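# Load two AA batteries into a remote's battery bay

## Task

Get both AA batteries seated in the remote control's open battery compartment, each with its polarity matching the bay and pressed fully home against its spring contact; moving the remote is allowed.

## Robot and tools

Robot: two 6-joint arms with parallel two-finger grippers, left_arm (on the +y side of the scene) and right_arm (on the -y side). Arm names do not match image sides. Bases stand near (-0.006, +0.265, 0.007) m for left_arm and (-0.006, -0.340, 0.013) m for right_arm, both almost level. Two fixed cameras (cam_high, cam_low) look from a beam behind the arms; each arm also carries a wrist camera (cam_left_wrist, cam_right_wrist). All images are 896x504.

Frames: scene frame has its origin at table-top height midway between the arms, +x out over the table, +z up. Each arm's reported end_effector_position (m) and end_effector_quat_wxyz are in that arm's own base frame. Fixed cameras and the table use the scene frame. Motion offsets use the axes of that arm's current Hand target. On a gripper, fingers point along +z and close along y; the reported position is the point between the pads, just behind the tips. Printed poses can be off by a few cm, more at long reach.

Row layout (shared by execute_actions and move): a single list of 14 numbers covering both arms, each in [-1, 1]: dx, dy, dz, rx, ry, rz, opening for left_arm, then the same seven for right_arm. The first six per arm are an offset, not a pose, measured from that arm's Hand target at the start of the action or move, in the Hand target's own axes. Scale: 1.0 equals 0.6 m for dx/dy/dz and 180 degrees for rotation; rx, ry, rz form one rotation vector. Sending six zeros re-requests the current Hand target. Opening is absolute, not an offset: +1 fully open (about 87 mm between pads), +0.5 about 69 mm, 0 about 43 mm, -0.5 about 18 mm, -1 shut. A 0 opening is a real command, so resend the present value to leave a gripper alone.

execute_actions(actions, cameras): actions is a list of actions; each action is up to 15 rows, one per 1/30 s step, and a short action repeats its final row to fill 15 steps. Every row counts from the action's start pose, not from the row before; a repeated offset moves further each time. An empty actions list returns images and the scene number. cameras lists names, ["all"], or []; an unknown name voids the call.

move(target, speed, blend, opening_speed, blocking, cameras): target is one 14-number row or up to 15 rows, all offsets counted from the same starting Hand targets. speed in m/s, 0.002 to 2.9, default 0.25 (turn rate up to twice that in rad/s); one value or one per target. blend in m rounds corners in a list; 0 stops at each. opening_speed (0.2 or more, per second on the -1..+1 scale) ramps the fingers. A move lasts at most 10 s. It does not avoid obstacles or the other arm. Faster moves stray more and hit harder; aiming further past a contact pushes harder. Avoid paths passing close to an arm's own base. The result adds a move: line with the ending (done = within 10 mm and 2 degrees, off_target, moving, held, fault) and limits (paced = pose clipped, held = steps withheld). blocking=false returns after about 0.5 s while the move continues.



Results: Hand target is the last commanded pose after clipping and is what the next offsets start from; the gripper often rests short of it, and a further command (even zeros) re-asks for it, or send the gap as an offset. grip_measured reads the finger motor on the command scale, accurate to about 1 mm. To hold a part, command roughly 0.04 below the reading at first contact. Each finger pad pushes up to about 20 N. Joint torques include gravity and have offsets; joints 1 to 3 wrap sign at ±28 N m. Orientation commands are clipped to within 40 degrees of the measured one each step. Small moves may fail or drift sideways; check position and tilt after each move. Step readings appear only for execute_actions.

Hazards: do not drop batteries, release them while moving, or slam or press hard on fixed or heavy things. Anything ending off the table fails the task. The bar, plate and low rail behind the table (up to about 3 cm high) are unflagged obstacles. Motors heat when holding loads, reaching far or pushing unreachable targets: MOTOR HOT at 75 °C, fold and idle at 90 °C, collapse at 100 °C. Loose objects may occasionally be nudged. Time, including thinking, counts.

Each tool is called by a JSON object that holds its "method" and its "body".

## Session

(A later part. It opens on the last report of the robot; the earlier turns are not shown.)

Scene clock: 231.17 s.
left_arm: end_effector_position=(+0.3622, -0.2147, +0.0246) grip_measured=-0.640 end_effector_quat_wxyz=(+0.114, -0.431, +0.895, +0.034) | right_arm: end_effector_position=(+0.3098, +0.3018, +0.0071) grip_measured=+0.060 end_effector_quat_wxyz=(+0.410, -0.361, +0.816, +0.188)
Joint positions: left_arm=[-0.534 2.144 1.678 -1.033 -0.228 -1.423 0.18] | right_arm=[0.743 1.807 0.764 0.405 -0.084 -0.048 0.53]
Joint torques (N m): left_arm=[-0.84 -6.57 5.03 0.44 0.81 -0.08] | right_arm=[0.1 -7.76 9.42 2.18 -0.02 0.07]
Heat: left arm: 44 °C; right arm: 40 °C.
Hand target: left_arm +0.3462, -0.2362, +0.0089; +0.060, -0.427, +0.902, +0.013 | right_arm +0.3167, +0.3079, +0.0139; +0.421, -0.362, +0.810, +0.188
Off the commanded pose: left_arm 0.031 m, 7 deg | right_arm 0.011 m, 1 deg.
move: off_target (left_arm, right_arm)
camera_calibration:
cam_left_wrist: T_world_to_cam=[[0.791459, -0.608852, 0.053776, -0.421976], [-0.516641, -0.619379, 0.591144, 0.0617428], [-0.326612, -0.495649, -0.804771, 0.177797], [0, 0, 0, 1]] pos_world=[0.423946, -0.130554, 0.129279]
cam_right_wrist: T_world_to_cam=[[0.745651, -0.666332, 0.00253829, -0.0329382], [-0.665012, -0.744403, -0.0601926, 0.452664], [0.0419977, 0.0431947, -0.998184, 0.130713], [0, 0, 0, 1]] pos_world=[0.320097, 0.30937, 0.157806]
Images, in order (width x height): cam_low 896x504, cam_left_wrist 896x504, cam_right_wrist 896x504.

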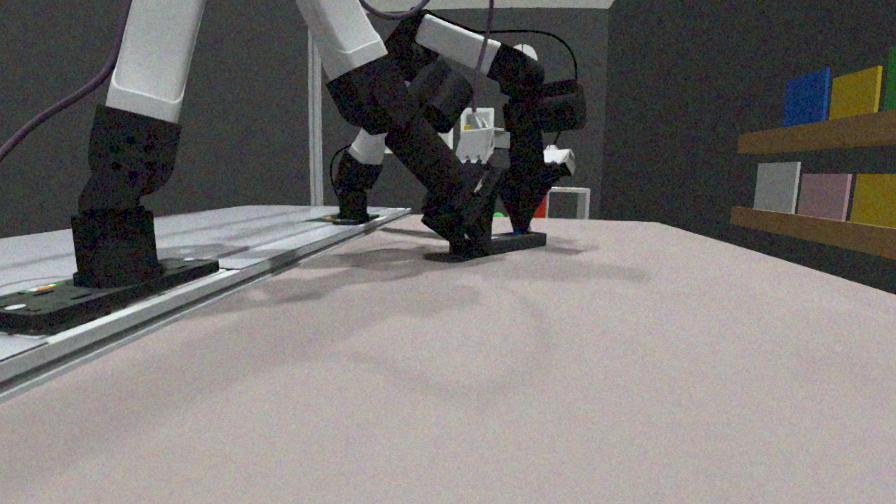

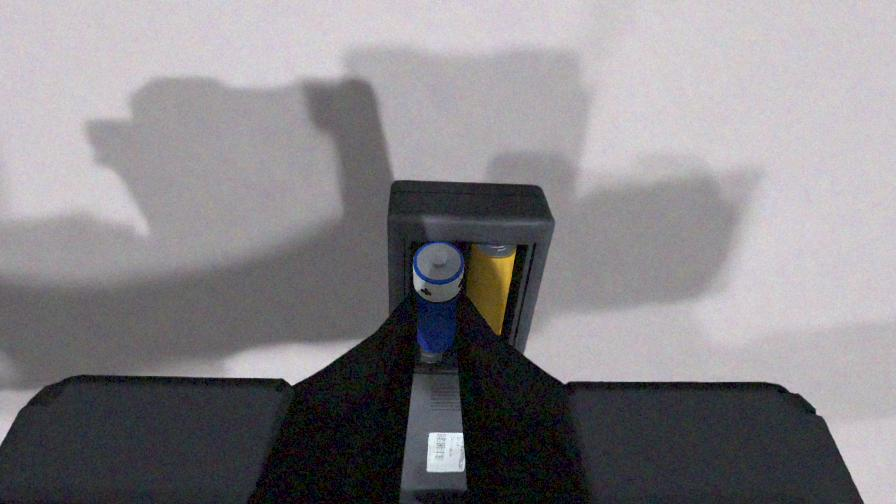

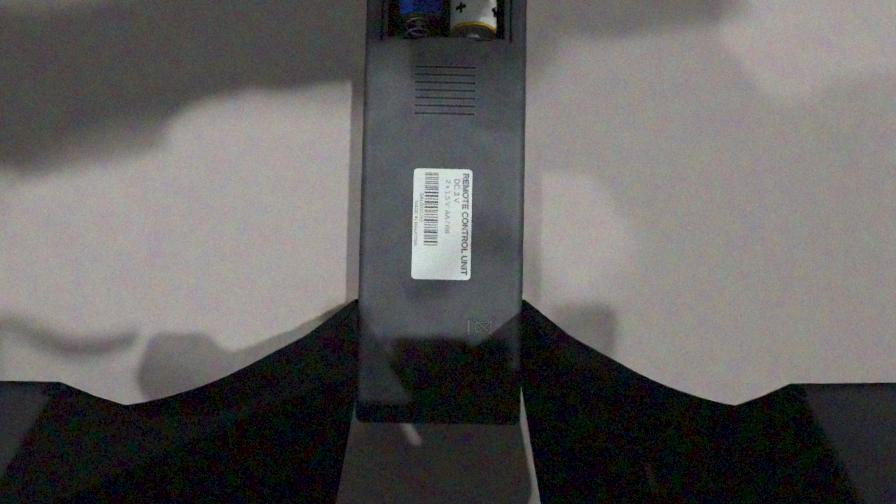

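Keep pushing −d.

{"method": "move", "body": {"target": [0.04,0,0.004,0,0,0,-0.78,0,0,0,0,0,0,0], "speed": 0.05, "cameras": ["cam_left_wrist","cam_right_wrist","cam_low"]}}

{"method": "zoom_image", "body": {"camera": "cam_left_wrist", "region": [300, 100, 580, 380]}}

{"method": "zoom_image", "body": {"camera": "cam_right_wrist", "region": [350, 0, 550, 80]}}

Scene clock: 232.27 s.
left_arm: end_effector_position=(+0.3610, -0.2168, +0.0247) grip_measured=-0.641 end_effector_quat_wxyz=(+0.128, -0.435, +0.890, +0.042) | right_arm: end_effector_position=(+0.3098, +0.3018, +0.0070) grip_measured=+0.060 end_effector_quat_wxyz=(+0.410, -0.361, +0.816, +0.188)
Joint positions: left_arm=[-0.554 2.144 1.678 -1.038 -0.262 -1.454 0.179] | right_arm=[0.743 1.807 0.764 0.404 -0.084 -0.048 0.53]
Joint torques (N m): left_arm=[-3.41 -6.79 3.03 0.53 1.06 -0.33] | right_arm=[0.12 -7.76 9.43 2.19 -0.02 0.07]
Heat: left arm: 44 °C; right arm: 40 °C.
Hand target: left_arm +0.3313, -0.2545, +0.0036; +0.060, -0.427, +0.902, +0.013 | right_arm +0.3167, +0.3078, +0.0139; +0.421, -0.362, +0.810, +0.188
Off the commanded pose: left_arm 0.052 m, 9 deg | right_arm 0.012 m, 1 deg.
move: off_target (left_arm, right_arm)
camera_calibration:
cam_left_wrist: T_world_to_cam=[[0.797987, -0.600343, 0.0529651, -0.422808], [-0.519466, -0.640591, 0.565508, 0.0567587], [-0.30557, -0.478781, -0.823041, 0.172892], [0, 0, 0, 1]] pos_world=[0.41971, -0.134693, 0.132594]
cam_right_wrist: T_world_to_cam=[[0.745656, -0.666327, 0.00244797, -0.0329272], [-0.665025, -0.744419, -0.0598448, 0.452614], [0.0416985, 0.0429957, -0.998205, 0.130774], [0, 0, 0, 1]] pos_world=[0.320099, 0.309372, 0.157706]
Images, in order (width x height): cam_low 896x504, cam_left_wrist 896x504, cam_right_wrist 896x504.

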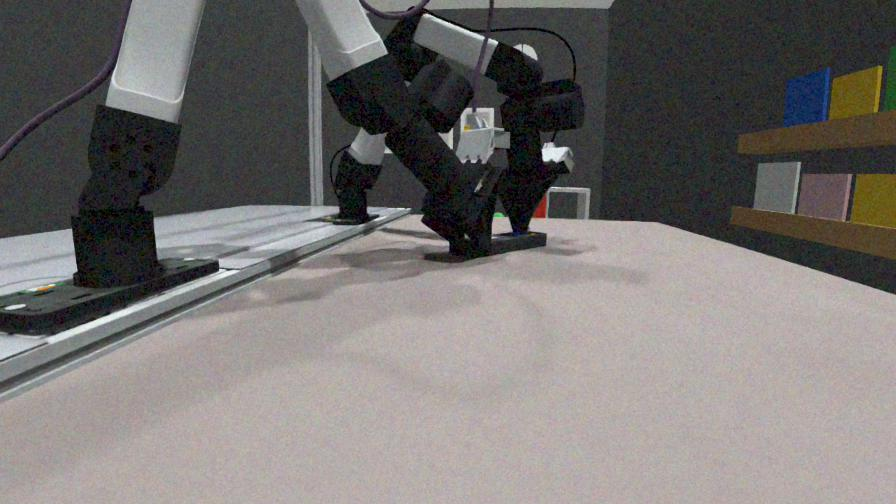

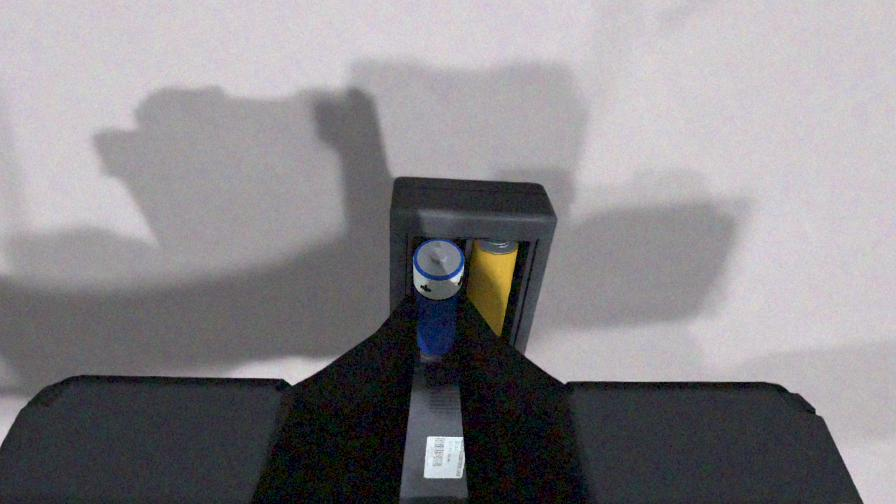

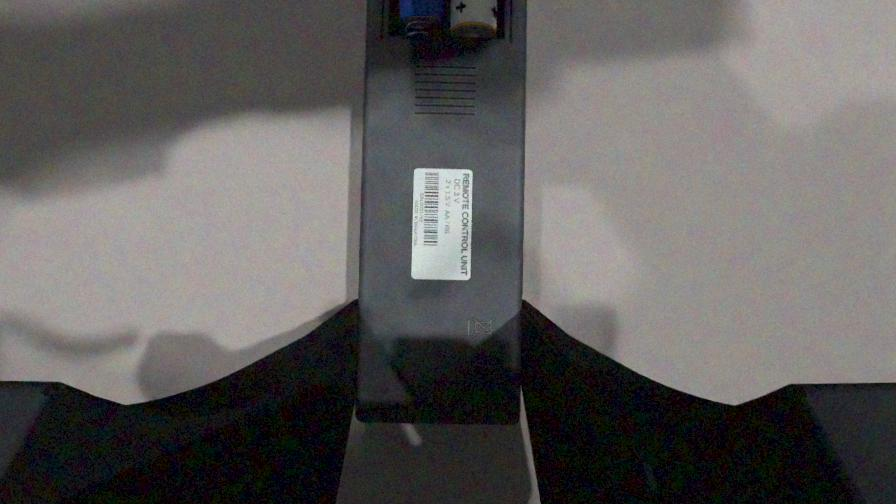

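Scaled by 1.800 from the camera's 896x504 image, which has a finer 1280x720 frame.

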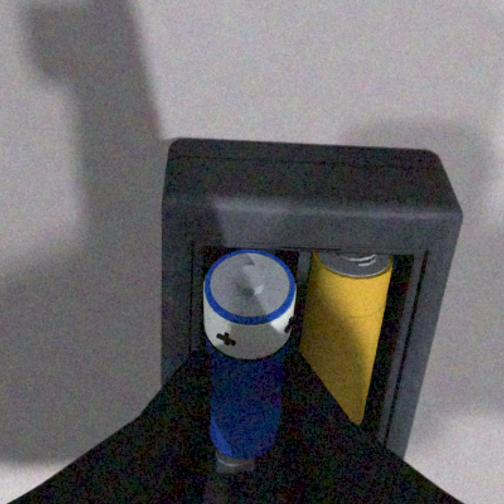

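Scaled by 2.520 from the camera's 896x504 image, which has a finer 1280x720 frame.

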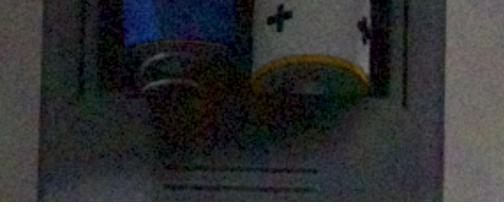

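{"method": "move", "body": {"target": [[0.03,0,0,0,0.02,0,-0.8,0,0,0,0,0,0,0],[0.055,0,0,0,0.03,0,-0.8,0,0,0,0,0,0,0]], "speed": 0.05, "blend": 0.01, "cameras": ["cam_left_wrist","cam_right_wrist","cam_low"]}}

{"method": "zoom_image", "body": {"camera": "cam_left_wrist", "region": [300, 100, 580, 380]}}

{"method": "zoom_image", "body": {"camera": "cam_right_wrist", "region": [350, 0, 550, 80]}}

Scene clock: 233.77 s.
left_arm: end_effector_position=(+0.3574, -0.2208, +0.0246) grip_measured=-0.642 end_effector_quat_wxyz=(+0.126, -0.445, +0.885, +0.043) | right_arm: end_effector_position=(+0.3095, +0.3015, +0.0067) grip_measured=+0.060 end_effector_quat_wxyz=(+0.409, -0.361, +0.817, +0.188)
Joint positions: left_arm=[-0.566 2.144 1.678 -1.048 -0.262 -1.49 0.179] | right_arm=[0.743 1.807 0.764 0.403 -0.084 -0.048 0.53]
Joint torques (N m): left_arm=[-5.12 -6.64 2.22 0.51 1.81 -0.36] | right_arm=[-0.16 -8.2 7.12 2.12 -0.07 0.13]
Heat: left arm: 43 °C; right arm: 40 °C.
Hand target: left_arm +0.3105, -0.2799, -0.0003; +0.018, -0.427, +0.904, -0.007 | right_arm +0.3096, +0.3016, +0.0067; +0.409, -0.361, +0.817, +0.188 (last step not sent: back at the drive's target)
Off the commanded pose: left_arm 0.079 m, 14 deg | right_arm 0.012 m, 2 deg.
move: off_target (left_arm, right_arm); blend cut to 0.0079 m at target 1; limits=held
pose unreachable (right arm): on one or more control steps of this call, first in action 0 (counted from 0), this arm could not follow its commanded pose, so it was not sent that pose on those steps. It may still have moved: this result reports where it is.
cause: moving toward the commanded pose would bring a part of the arm too close to another arm (this arm's wrist camera and the left arm's wrist (the part past joint 5), at the place that arm is still heading or pushing toward).
camera_calibration:
cam_left_wrist: T_world_to_cam=[[0.81147, -0.581991, 0.0529438, -0.423202], [-0.504077, -0.65123, 0.567279, 0.0445215], [-0.295672, -0.487017, -0.821822, 0.164444], [0, 0, 0, 1]] pos_world=[0.414479, -0.137219, 0.132293]
cam_right_wrist: T_world_to_cam=[[0.745661, -0.666322, 0.00227005, -0.0329691], [-0.665106, -0.744498, -0.0579434, 0.452277], [0.040299, 0.0416963, -0.998317, 0.131246], [0, 0, 0, 1]] pos_world=[0.320107, 0.309279, 0.157306]
Images, in order (width x height): cam_low 896x504, cam_left_wrist 896x504, cam_right_wrist 896x504.

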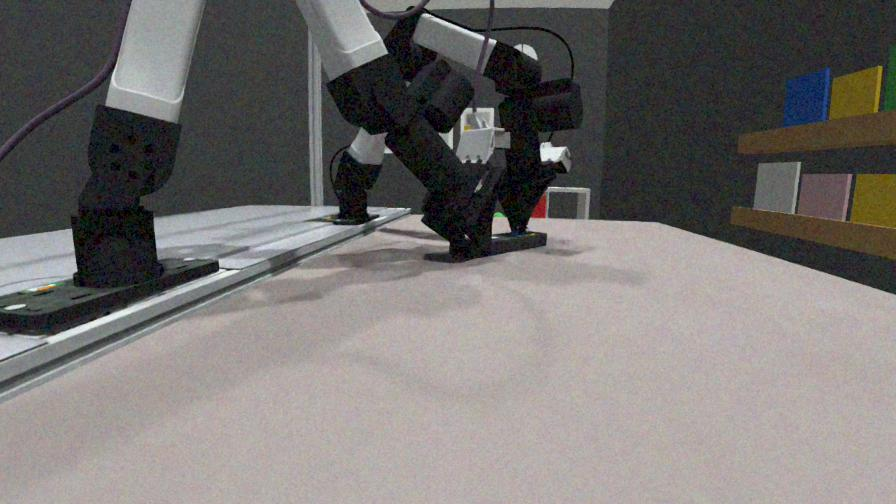

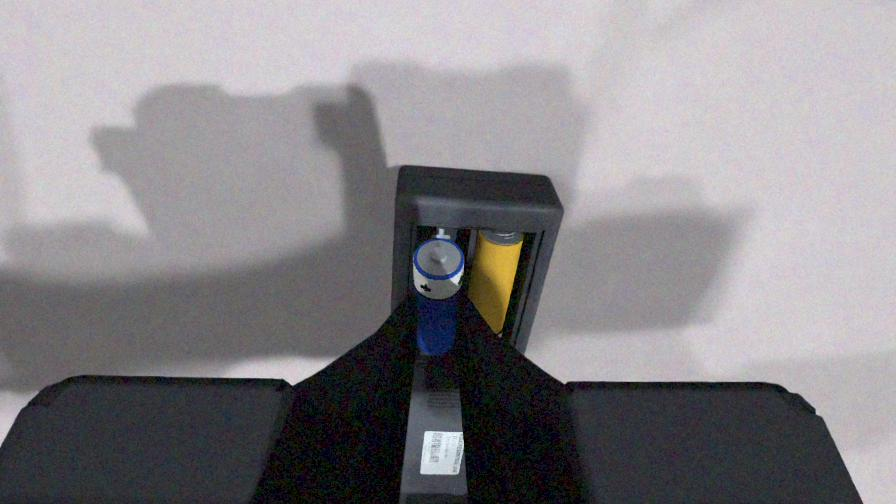

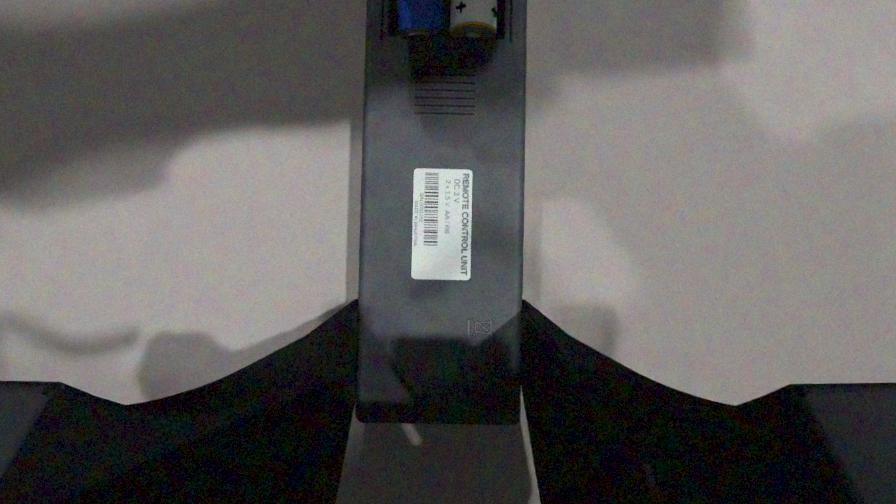

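Scaled by 1.800 from the camera's 896x504 image, which has a finer 1280x720 frame.

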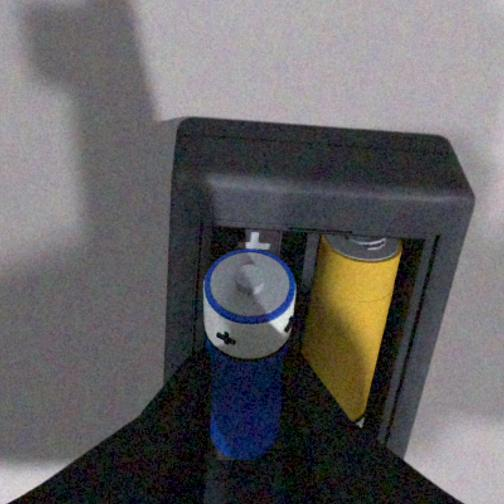

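Scaled by 2.520 from the camera's 896x504 image, which has a finer 1280x720 frame.

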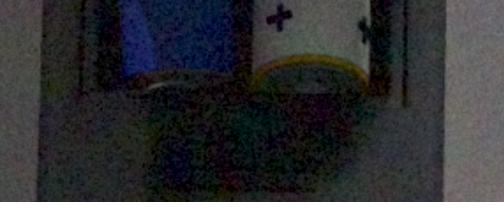

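{"method": "move", "body": {"target": [[0,0,0.03,0,0,0,-0.8,0,0,0,0,0,0,0],[0,0,0.04,0,0.07,0,-0.8,0,0,0,0,0,0,0]], "speed": 0.05, "blend": 0.01, "cameras": ["cam_left_wrist","cam_right_wrist","cam_low"]}}

{"method": "zoom_image", "body": {"camera": "cam_left_wrist", "region": [300, 100, 580, 380]}}

{"method": "zoom_image", "body": {"camera": "cam_right_wrist", "region": [350, 0, 550, 80]}}

{"method": "zoom_image", "body": {"camera": "cam_low", "region": [440, 160, 600, 280]}}

Scene clock: 237.13 s.
left_arm: end_effector_position=(+0.3456, -0.2371, +0.0200) grip_measured=-0.798 end_effector_quat_wxyz=(+0.013, -0.444, +0.895, -0.031) | right_arm: end_effector_position=(+0.3095, +0.3015, +0.0066) grip_measured=+0.060 end_effector_quat_wxyz=(+0.409, -0.361, +0.817, +0.188)
Joint positions: left_arm=[-0.497 2.145 1.638 -0.998 0.014 -1.419 0.101] | right_arm=[0.743 1.807 0.764 0.402 -0.084 -0.048 0.53]
Joint torques (N m): left_arm=[-3.47 -1.94 1.2 0.97 1.49 -0.11] | right_arm=[-0.13 -8.21 7.12 2.13 -0.08 0.13]
Heat: left arm: 43 °C; right arm: 40 °C.
Hand target: left_arm +0.3114, -0.2798, -0.0242; -0.082, -0.423, +0.901, -0.053 | right_arm +0.3096, +0.3016, +0.0067; +0.409, -0.361, +0.817, +0.188
Off the commanded pose: left_arm 0.070 m, 11 deg | right_arm 0.000 m, 0 deg.
move: off_target (left_arm)
camera_calibration:
cam_left_wrist: T_world_to_cam=[[0.809501, -0.581869, 0.0783381, -0.42269], [-0.423228, -0.485839, 0.764748, 0.0378564], [-0.406923, -0.652219, -0.63955, 0.144846], [0, 0, 0, 1]] pos_world=[0.417131, -0.133087, 0.0967985]
cam_right_wrist: T_world_to_cam=[[0.745663, -0.66632, 0.00224619, -0.0329666], [-0.665122, -0.744516, -0.0575212, 0.452224], [0.0399999, 0.0413975, -0.998342, 0.131438], [0, 0, 0, 1]] pos_world=[0.320108, 0.30928, 0.157306]
Images, in order (width x height): cam_low 896x504, cam_left_wrist 896x504, cam_right_wrist 896x504.

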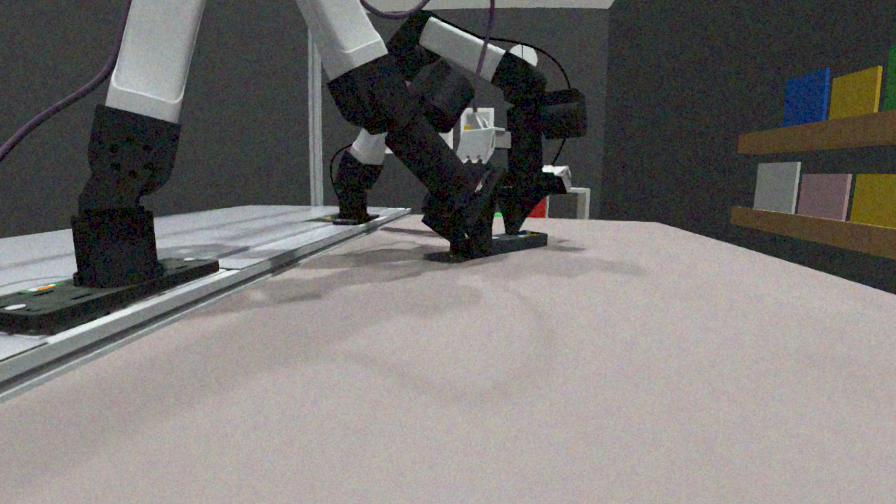

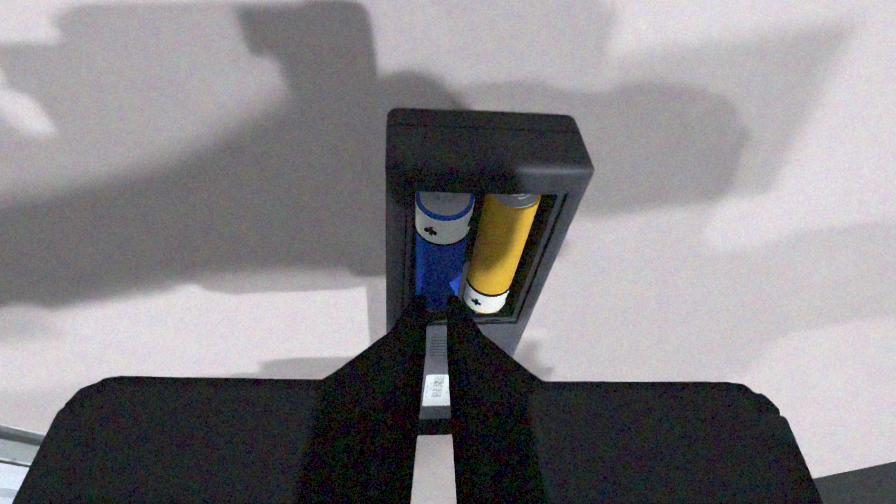

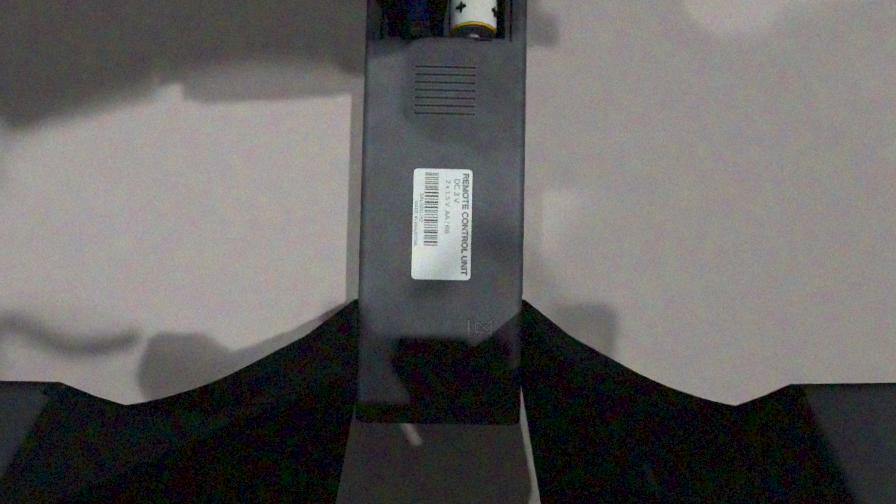

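Scaled by 1.800 from the camera's 896x504 image, which has a finer 1280x720 frame.

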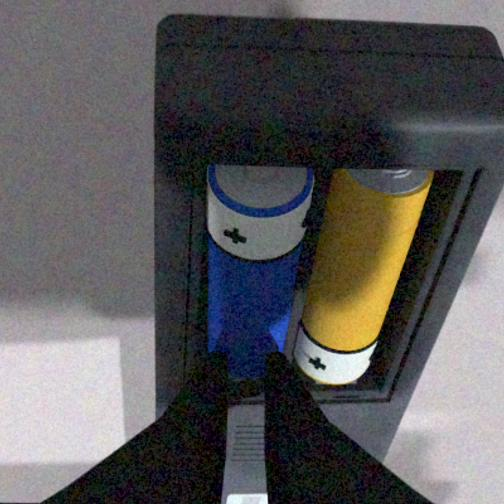

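Scaled by 2.520 from the camera's 896x504 image, which has a finer 1280x720 frame.

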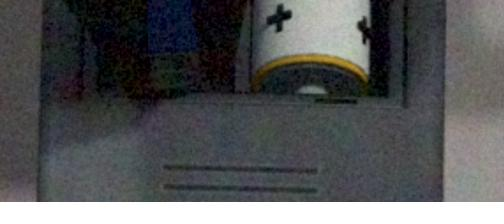

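Scaled by 3.150 from the camera's 896x504 image, which has a finer 1280x720 frame.

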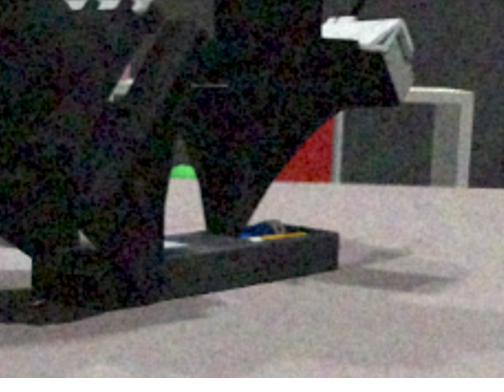

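{"method": "move", "body": {"target": [[-0.077,0,-0.105,0,-0.05,0,-0.8,0,0,0,0,0,0,0],[-0.065,0,-0.19,0,-0.05,0,-0.5,0,0,0,0,0,0,0]], "speed": 0.06, "blend": 0.005, "cameras": ["all"]}}

{"method": "zoom_image", "body": {"camera": "cam_left_wrist", "region": [350, 0, 600, 250]}}

{"method": "zoom_image", "body": {"camera": "cam_right_wrist", "region": [350, 0, 550, 80]}}

{"method": "zoom_image", "body": {"camera": "cam_low", "region": [440, 160, 600, 280]}}

Scene clock: 240.53 s.
left_arm: end_effector_position=(+0.3405, -0.2289, +0.0663) grip_measured=-0.500 end_effector_quat_wxyz=(-0.018, -0.427, +0.904, -0.003) | right_arm: end_effector_position=(+0.3096, +0.3016, +0.0068) grip_measured=+0.060 end_effector_quat_wxyz=(+0.409, -0.361, +0.817, +0.188)
Joint positions: left_arm=[-0.479 2.171 1.862 -1.28 0.032 -1.362 0.25] | right_arm=[0.743 1.807 0.764 0.403 -0.084 -0.048 0.53]
Joint torques (N m): left_arm=[0.8 -9.95 9.7 0.02 0.03 0.11] | right_arm=[-0.14 -8.21 7.09 2.11 -0.08 0.13]
Heat: left arm: 42 °C; right arm: 40 °C.
Hand target: left_arm +0.3475, -0.2316, +0.0801; -0.011, -0.426, +0.904, -0.020 | right_arm +0.3096, +0.3015, +0.0067; +0.409, -0.361, +0.817, +0.188
Off the commanded pose: left_arm 0.016 m, 2 deg | right_arm 0.000 m, 0 deg.
move: off_target (left_arm); target 2's new opening was sent with left_arm's hand 0.016 m and 2 deg from that target
camera_calibration:
cam_left_wrist: T_world_to_cam=[[0.789094, -0.614273, -0.000626427, -0.412612], [-0.379807, -0.4887, 0.785442, -0.0124924], [-0.482782, -0.619549, -0.618935, 0.209658], [0, 0, 0, 1]] pos_world=[0.422064, -0.129668, 0.139319]
cam_right_wrist: T_world_to_cam=[[0.745705, -0.666273, 0.00238877, -0.03295], [-0.66502, -0.744514, -0.0587136, 0.452458], [0.0408977, 0.0421944, -0.998272, 0.131089], [0, 0, 0, 1]] pos_world=[0.320103, 0.309376, 0.157506]

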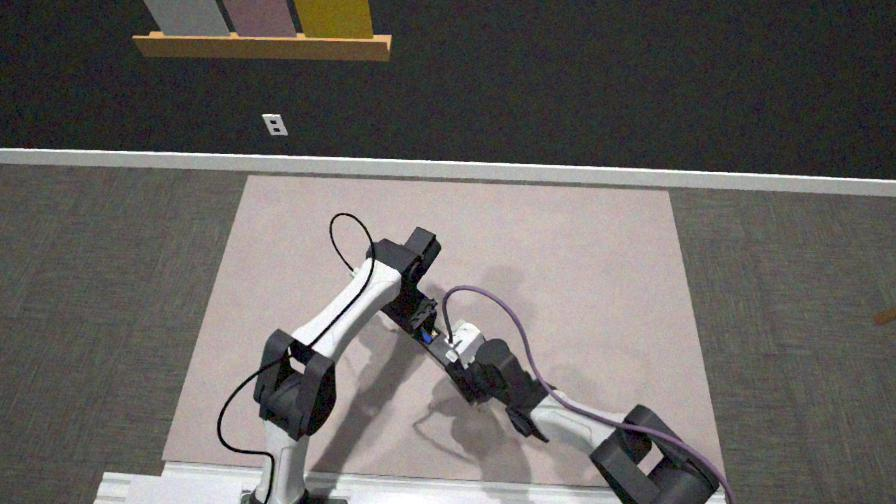

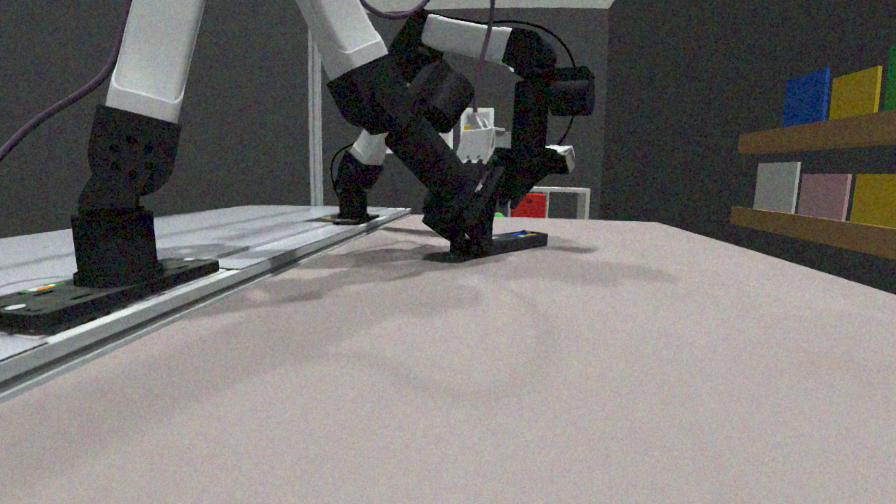

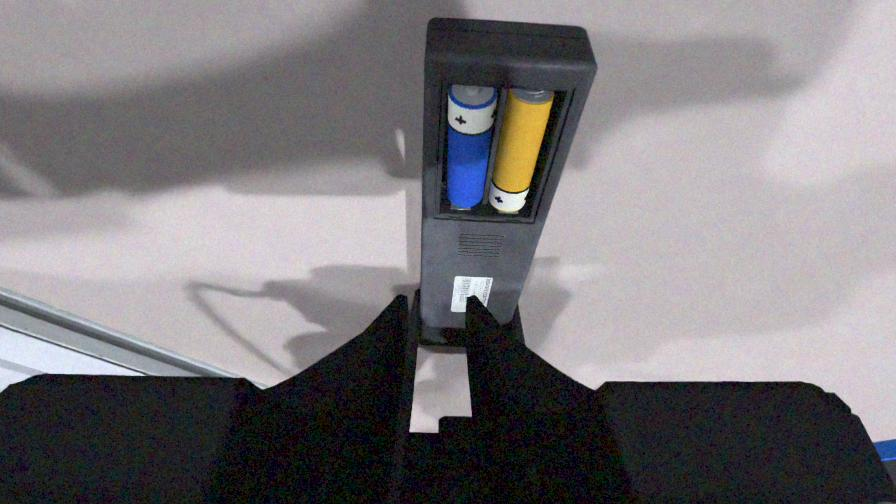

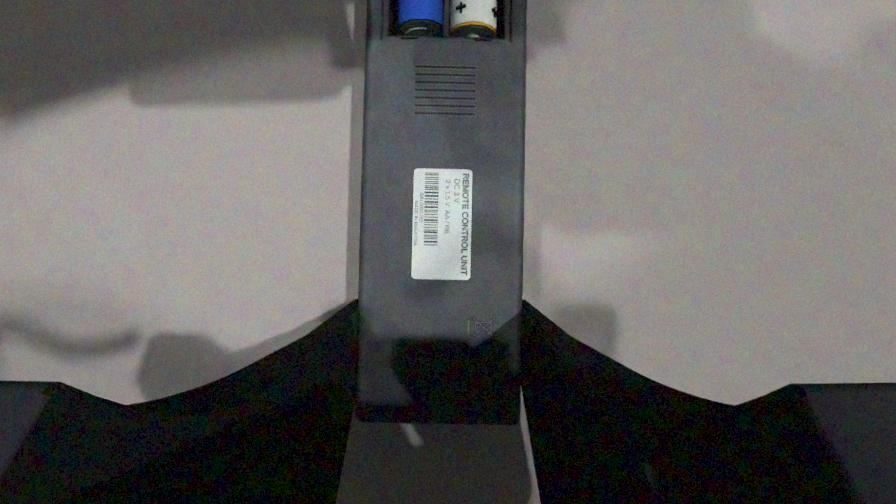

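Scaled by 2.016 from the camera's 896x504 image, which has a finer 1280x720 frame.

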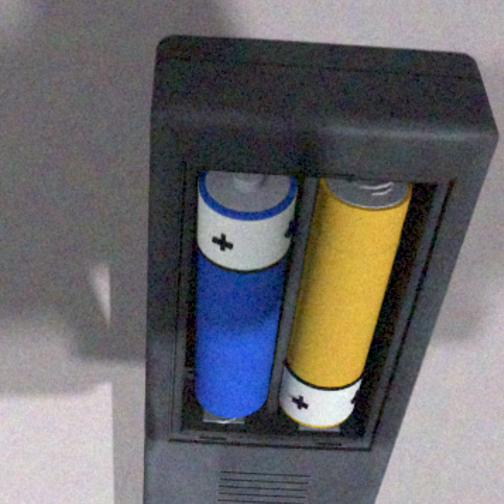

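Scaled by 2.520 from the camera's 896x504 image, which has a finer 1280x720 frame.

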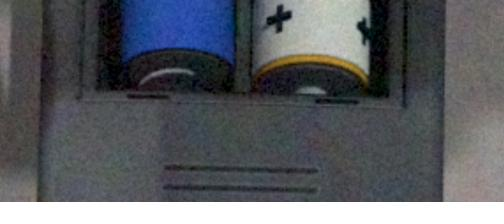

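Scaled by 3.150 from the camera's 896x504 image, which has a finer 1280x720 frame.

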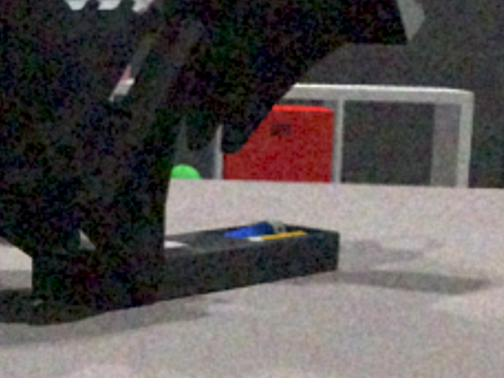

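{"method": "move", "body": {"target": [[-0.058,0.005,0.05,0,0,0,-1,0,0,0,0,0,0,0],[-0.056,0.005,0.09,0,0,0,-1,0,0,0,0,0,0,0],[-0.04,0.005,0.125,0,0,0,-1,0,0,0,0,0,0,0]], "speed": 0.06, "blend": 0.01, "cameras": ["cam_left_wrist","cam_low","cam_right_wrist"]}}

{"method": "zoom_image", "body": {"camera": "cam_left_wrist", "region": [300, 100, 580, 380]}}

{"method": "zoom_image", "body": {"camera": "cam_low", "region": [440, 160, 600, 280]}}

Scene clock: 242.63 s.
left_arm: end_effector_position=(+0.3631, -0.2040, +0.0238) grip_measured=-1.000 end_effector_quat_wxyz=(-0.008, -0.429, +0.903, -0.017) | right_arm: end_effector_position=(+0.3096, +0.3016, +0.0068) grip_measured=+0.060 end_effector_quat_wxyz=(+0.409, -0.361, +0.817, +0.188)
Joint positions: left_arm=[-0.401 2.201 1.742 -1.097 0.035 -1.288 0] | right_arm=[0.743 1.807 0.764 0.403 -0.084 -0.048 0.53]
Joint torques (N m): left_arm=[-1.33 -7.25 2.5 0.92 0.01 -0.17] | right_arm=[-0.14 -8.21 7.09 2.11 -0.08 0.13]
Heat: left arm: 42 °C; right arm: 39 °C.
Hand target: left_arm +0.3604, -0.2146, +0.0042; -0.011, -0.426, +0.904, -0.020 | right_arm +0.3095, +0.3015, +0.0067; +0.409, -0.361, +0.817, +0.188
Off the commanded pose: left_arm 0.022 m, 1 deg | right_arm 0.000 m, 0 deg.
move: off_target (left_arm)
camera_calibration:
cam_left_wrist: T_world_to_cam=[[0.791199, -0.610613, 0.0340014, -0.415896], [-0.401397, -0.476555, 0.782161, 0.0520477], [-0.461394, -0.632493, -0.622148, 0.199357], [0, 0, 0, 1]] pos_world=[0.44193, -0.103056, 0.0974609]
cam_right_wrist: T_world_to_cam=[[0.745705, -0.666273, 0.00238877, -0.03295], [-0.66502, -0.744514, -0.0587136, 0.452458], [0.0408977, 0.0421944, -0.998272, 0.131089], [0, 0, 0, 1]] pos_world=[0.320103, 0.309376, 0.157506]
Images, in order (width x height): cam_low 896x504, cam_left_wrist 896x504, cam_right_wrist 896x504.

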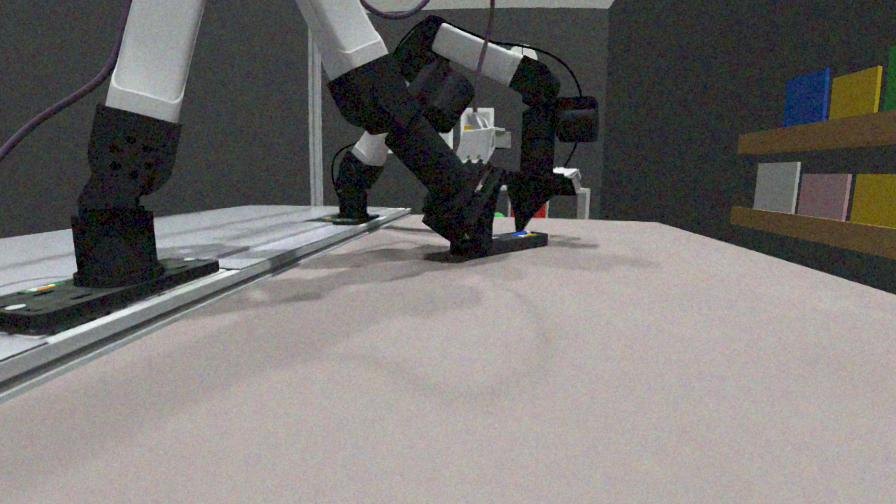

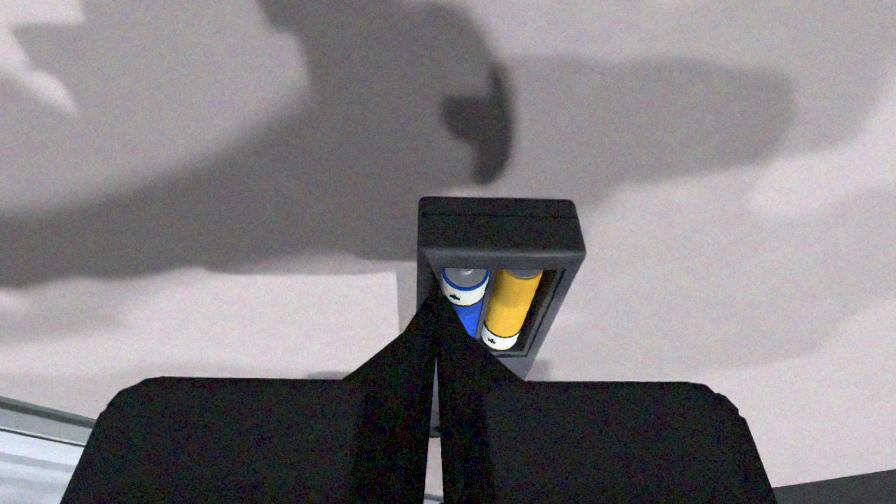

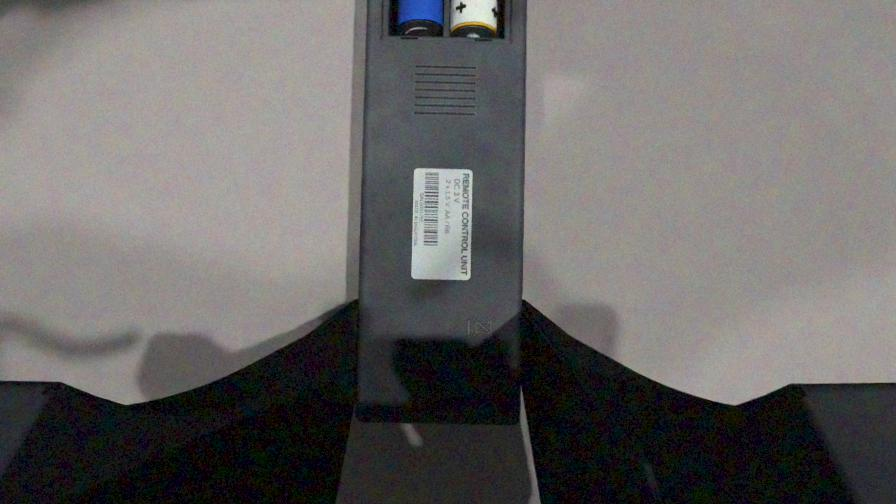

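Scaled by 1.800 from the camera's 896x504 image, which has a finer 1280x720 frame.

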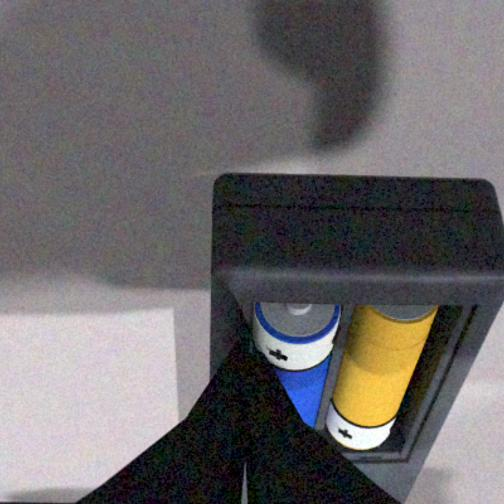

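Scaled by 3.150 from the camera's 896x504 image, which has a finer 1280x720 frame.

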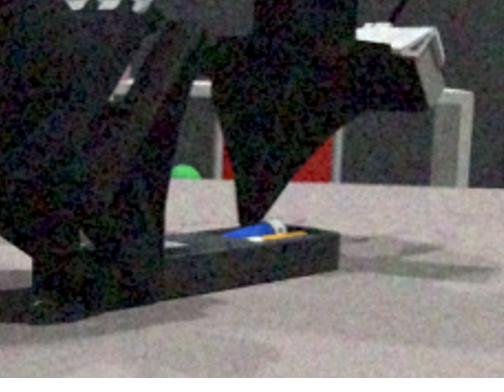

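{"method": "move", "body": {"target": [[0,0,-0.06,0,0,0,-1,0,0,0,0,0,0,0],[-0.012,-0.014,-0.05,0,0,0,-1,0,0,0,0,0,0,0],[-0.012,-0.014,-0.015,0,0,0,-1,0,0,0,0,0,0,0]], "speed": 0.06, "cameras": ["cam_left_wrist","cam_low"]}}

{"method": "zoom_image", "body": {"camera": "cam_left_wrist", "region": [300, 100, 580, 380]}}

{"method": "zoom_image", "body": {"camera": "cam_low", "region": [440, 160, 600, 280]}}

Scene clock: 245.57 s.
left_arm: end_effector_position=(+0.3755, -0.2164, +0.0249) grip_measured=-1.000 end_effector_quat_wxyz=(-0.002, -0.426, +0.904, -0.031) | right_arm: end_effector_position=(+0.3097, +0.3017, +0.0069) grip_measured=+0.060 end_effector_quat_wxyz=(+0.409, -0.361, +0.816, +0.188)
Joint positions: left_arm=[-0.412 2.24 1.809 -1.097 0.044 -1.293 0] | right_arm=[0.743 1.807 0.764 0.404 -0.084 -0.048 0.53]
Joint torques (N m): left_arm=[0.38 -8.06 4.62 0.34 -0.07 0.02] | right_arm=[-0.13 -8.2 7.1 2.11 -0.07 0.13]
Heat: left arm: 42 °C; right arm: 39 °C.
Hand target: left_arm +0.3714, -0.2140, +0.0131; -0.011, -0.426, +0.904, -0.020 | right_arm +0.3096, +0.3016, +0.0068; +0.409, -0.361, +0.817, +0.188
Off the commanded pose: left_arm 0.013 m, 2 deg | right_arm 0.000 m, 0 deg.
move: off_target (left_arm)
camera_calibration:
cam_left_wrist: T_world_to_cam=[[0.785717, -0.615272, 0.0639445, -0.433158], [-0.422183, -0.457823, 0.782406, 0.0620735], [-0.452118, -0.641746, -0.619477, 0.192379], [0, 0, 0, 1]] pos_world=[0.453524, -0.114632, 0.0983059]
Images, in order (width x height): cam_low 896x504, cam_left_wrist 896x504.

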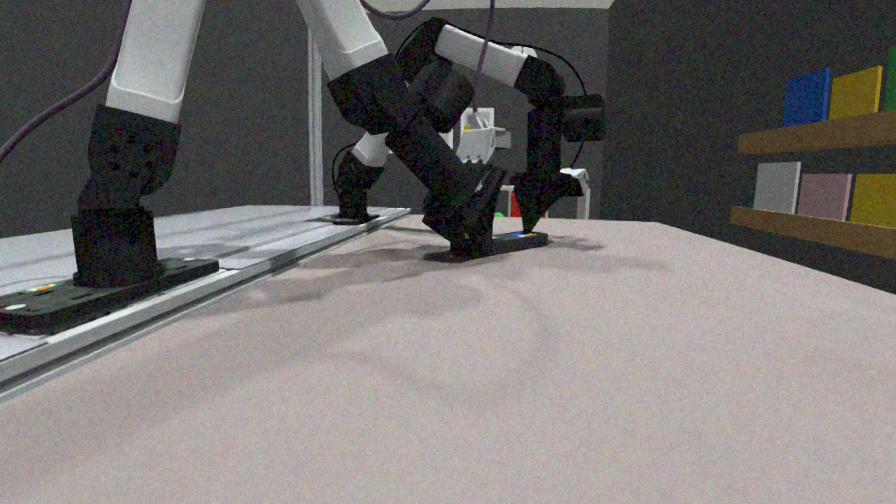

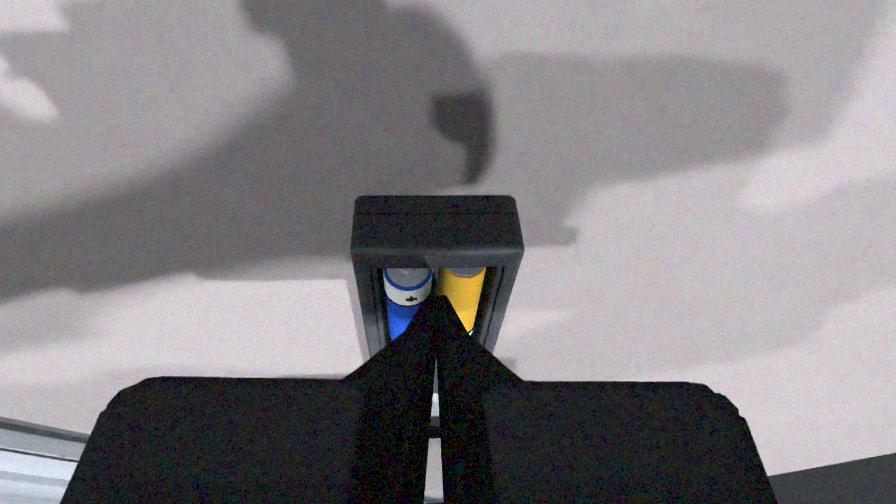

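Scaled by 1.800 from the camera's 896x504 image, which has a finer 1280x720 frame.

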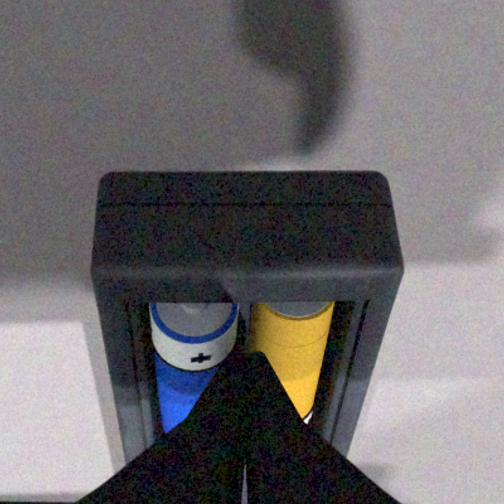

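Scaled by 3.150 from the camera's 896x504 image, which has a finer 1280x720 frame.

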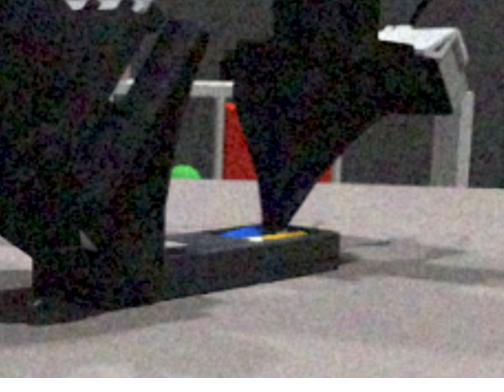

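{"method": "move", "body": {"target": [[0,0,-0.06,0,0,0,-1,0,0,0,0,0,0,0],[0,0.013,-0.05,0,0,0,-1,0,0,0,0,0,0,0]], "speed": 0.06, "cameras": ["cam_left_wrist"]}}

{"method": "zoom_image", "body": {"camera": "cam_left_wrist", "region": [300, 100, 580, 380]}}

Scene clock: 247.50 s.
left_arm: end_effector_position=(+0.3610, -0.2085, +0.0308) grip_measured=-1.000 end_effector_quat_wxyz=(-0.026, -0.428, +0.904, -0.004) | right_arm: end_effector_position=(+0.3097, +0.3017, +0.0069) grip_measured=+0.060 end_effector_quat_wxyz=(+0.409, -0.361, +0.816, +0.188)
Joint positions: left_arm=[-0.409 2.24 1.83 -1.189 0.044 -1.293 0] | right_arm=[0.743 1.807 0.764 0.404 -0.084 -0.048 0.53]
Joint torques (N m): left_arm=[0.73 -12.26 5.15 0.28 -0.07 0.1] | right_arm=[-0.14 -8.21 7.09 2.11 -0.08 0.13]
Heat: left arm: 42 °C; right arm: 39 °C.
Hand target: left_arm +0.3654, -0.2076, +0.0429; -0.011, -0.426, +0.904, -0.020 | right_arm +0.3096, +0.3016, +0.0068; +0.409, -0.361, +0.817, +0.188
Off the commanded pose: left_arm 0.013 m, 3 deg | right_arm 0.000 m, 0 deg.
move: off_target (left_arm)
camera_calibration:
cam_left_wrist: T_world_to_cam=[[0.789556, -0.61366, -0.00470176, -0.416209], [-0.369391, -0.481362, 0.794884, 0.0305913], [-0.490052, -0.625869, -0.606743, 0.211108], [0, 0, 0, 1]] pos_world=[0.443375, -0.10856, 0.101815]
Images, in order (width x height): cam_left_wrist 896x504.

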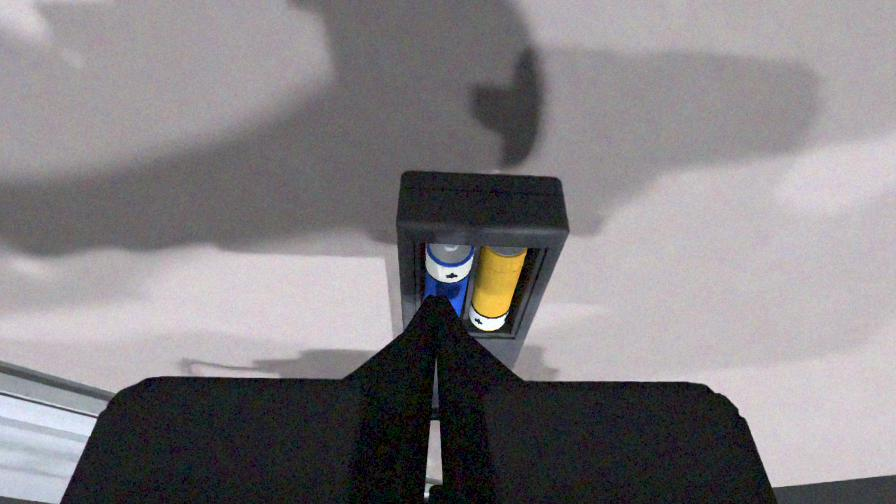

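Scaled by 1.800 from the camera's 896x504 image, which has a finer 1280x720 frame.

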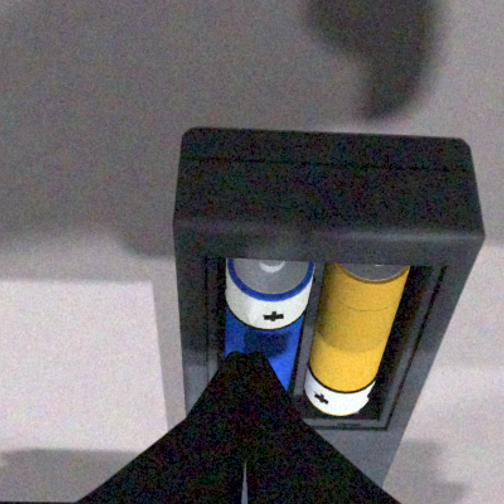

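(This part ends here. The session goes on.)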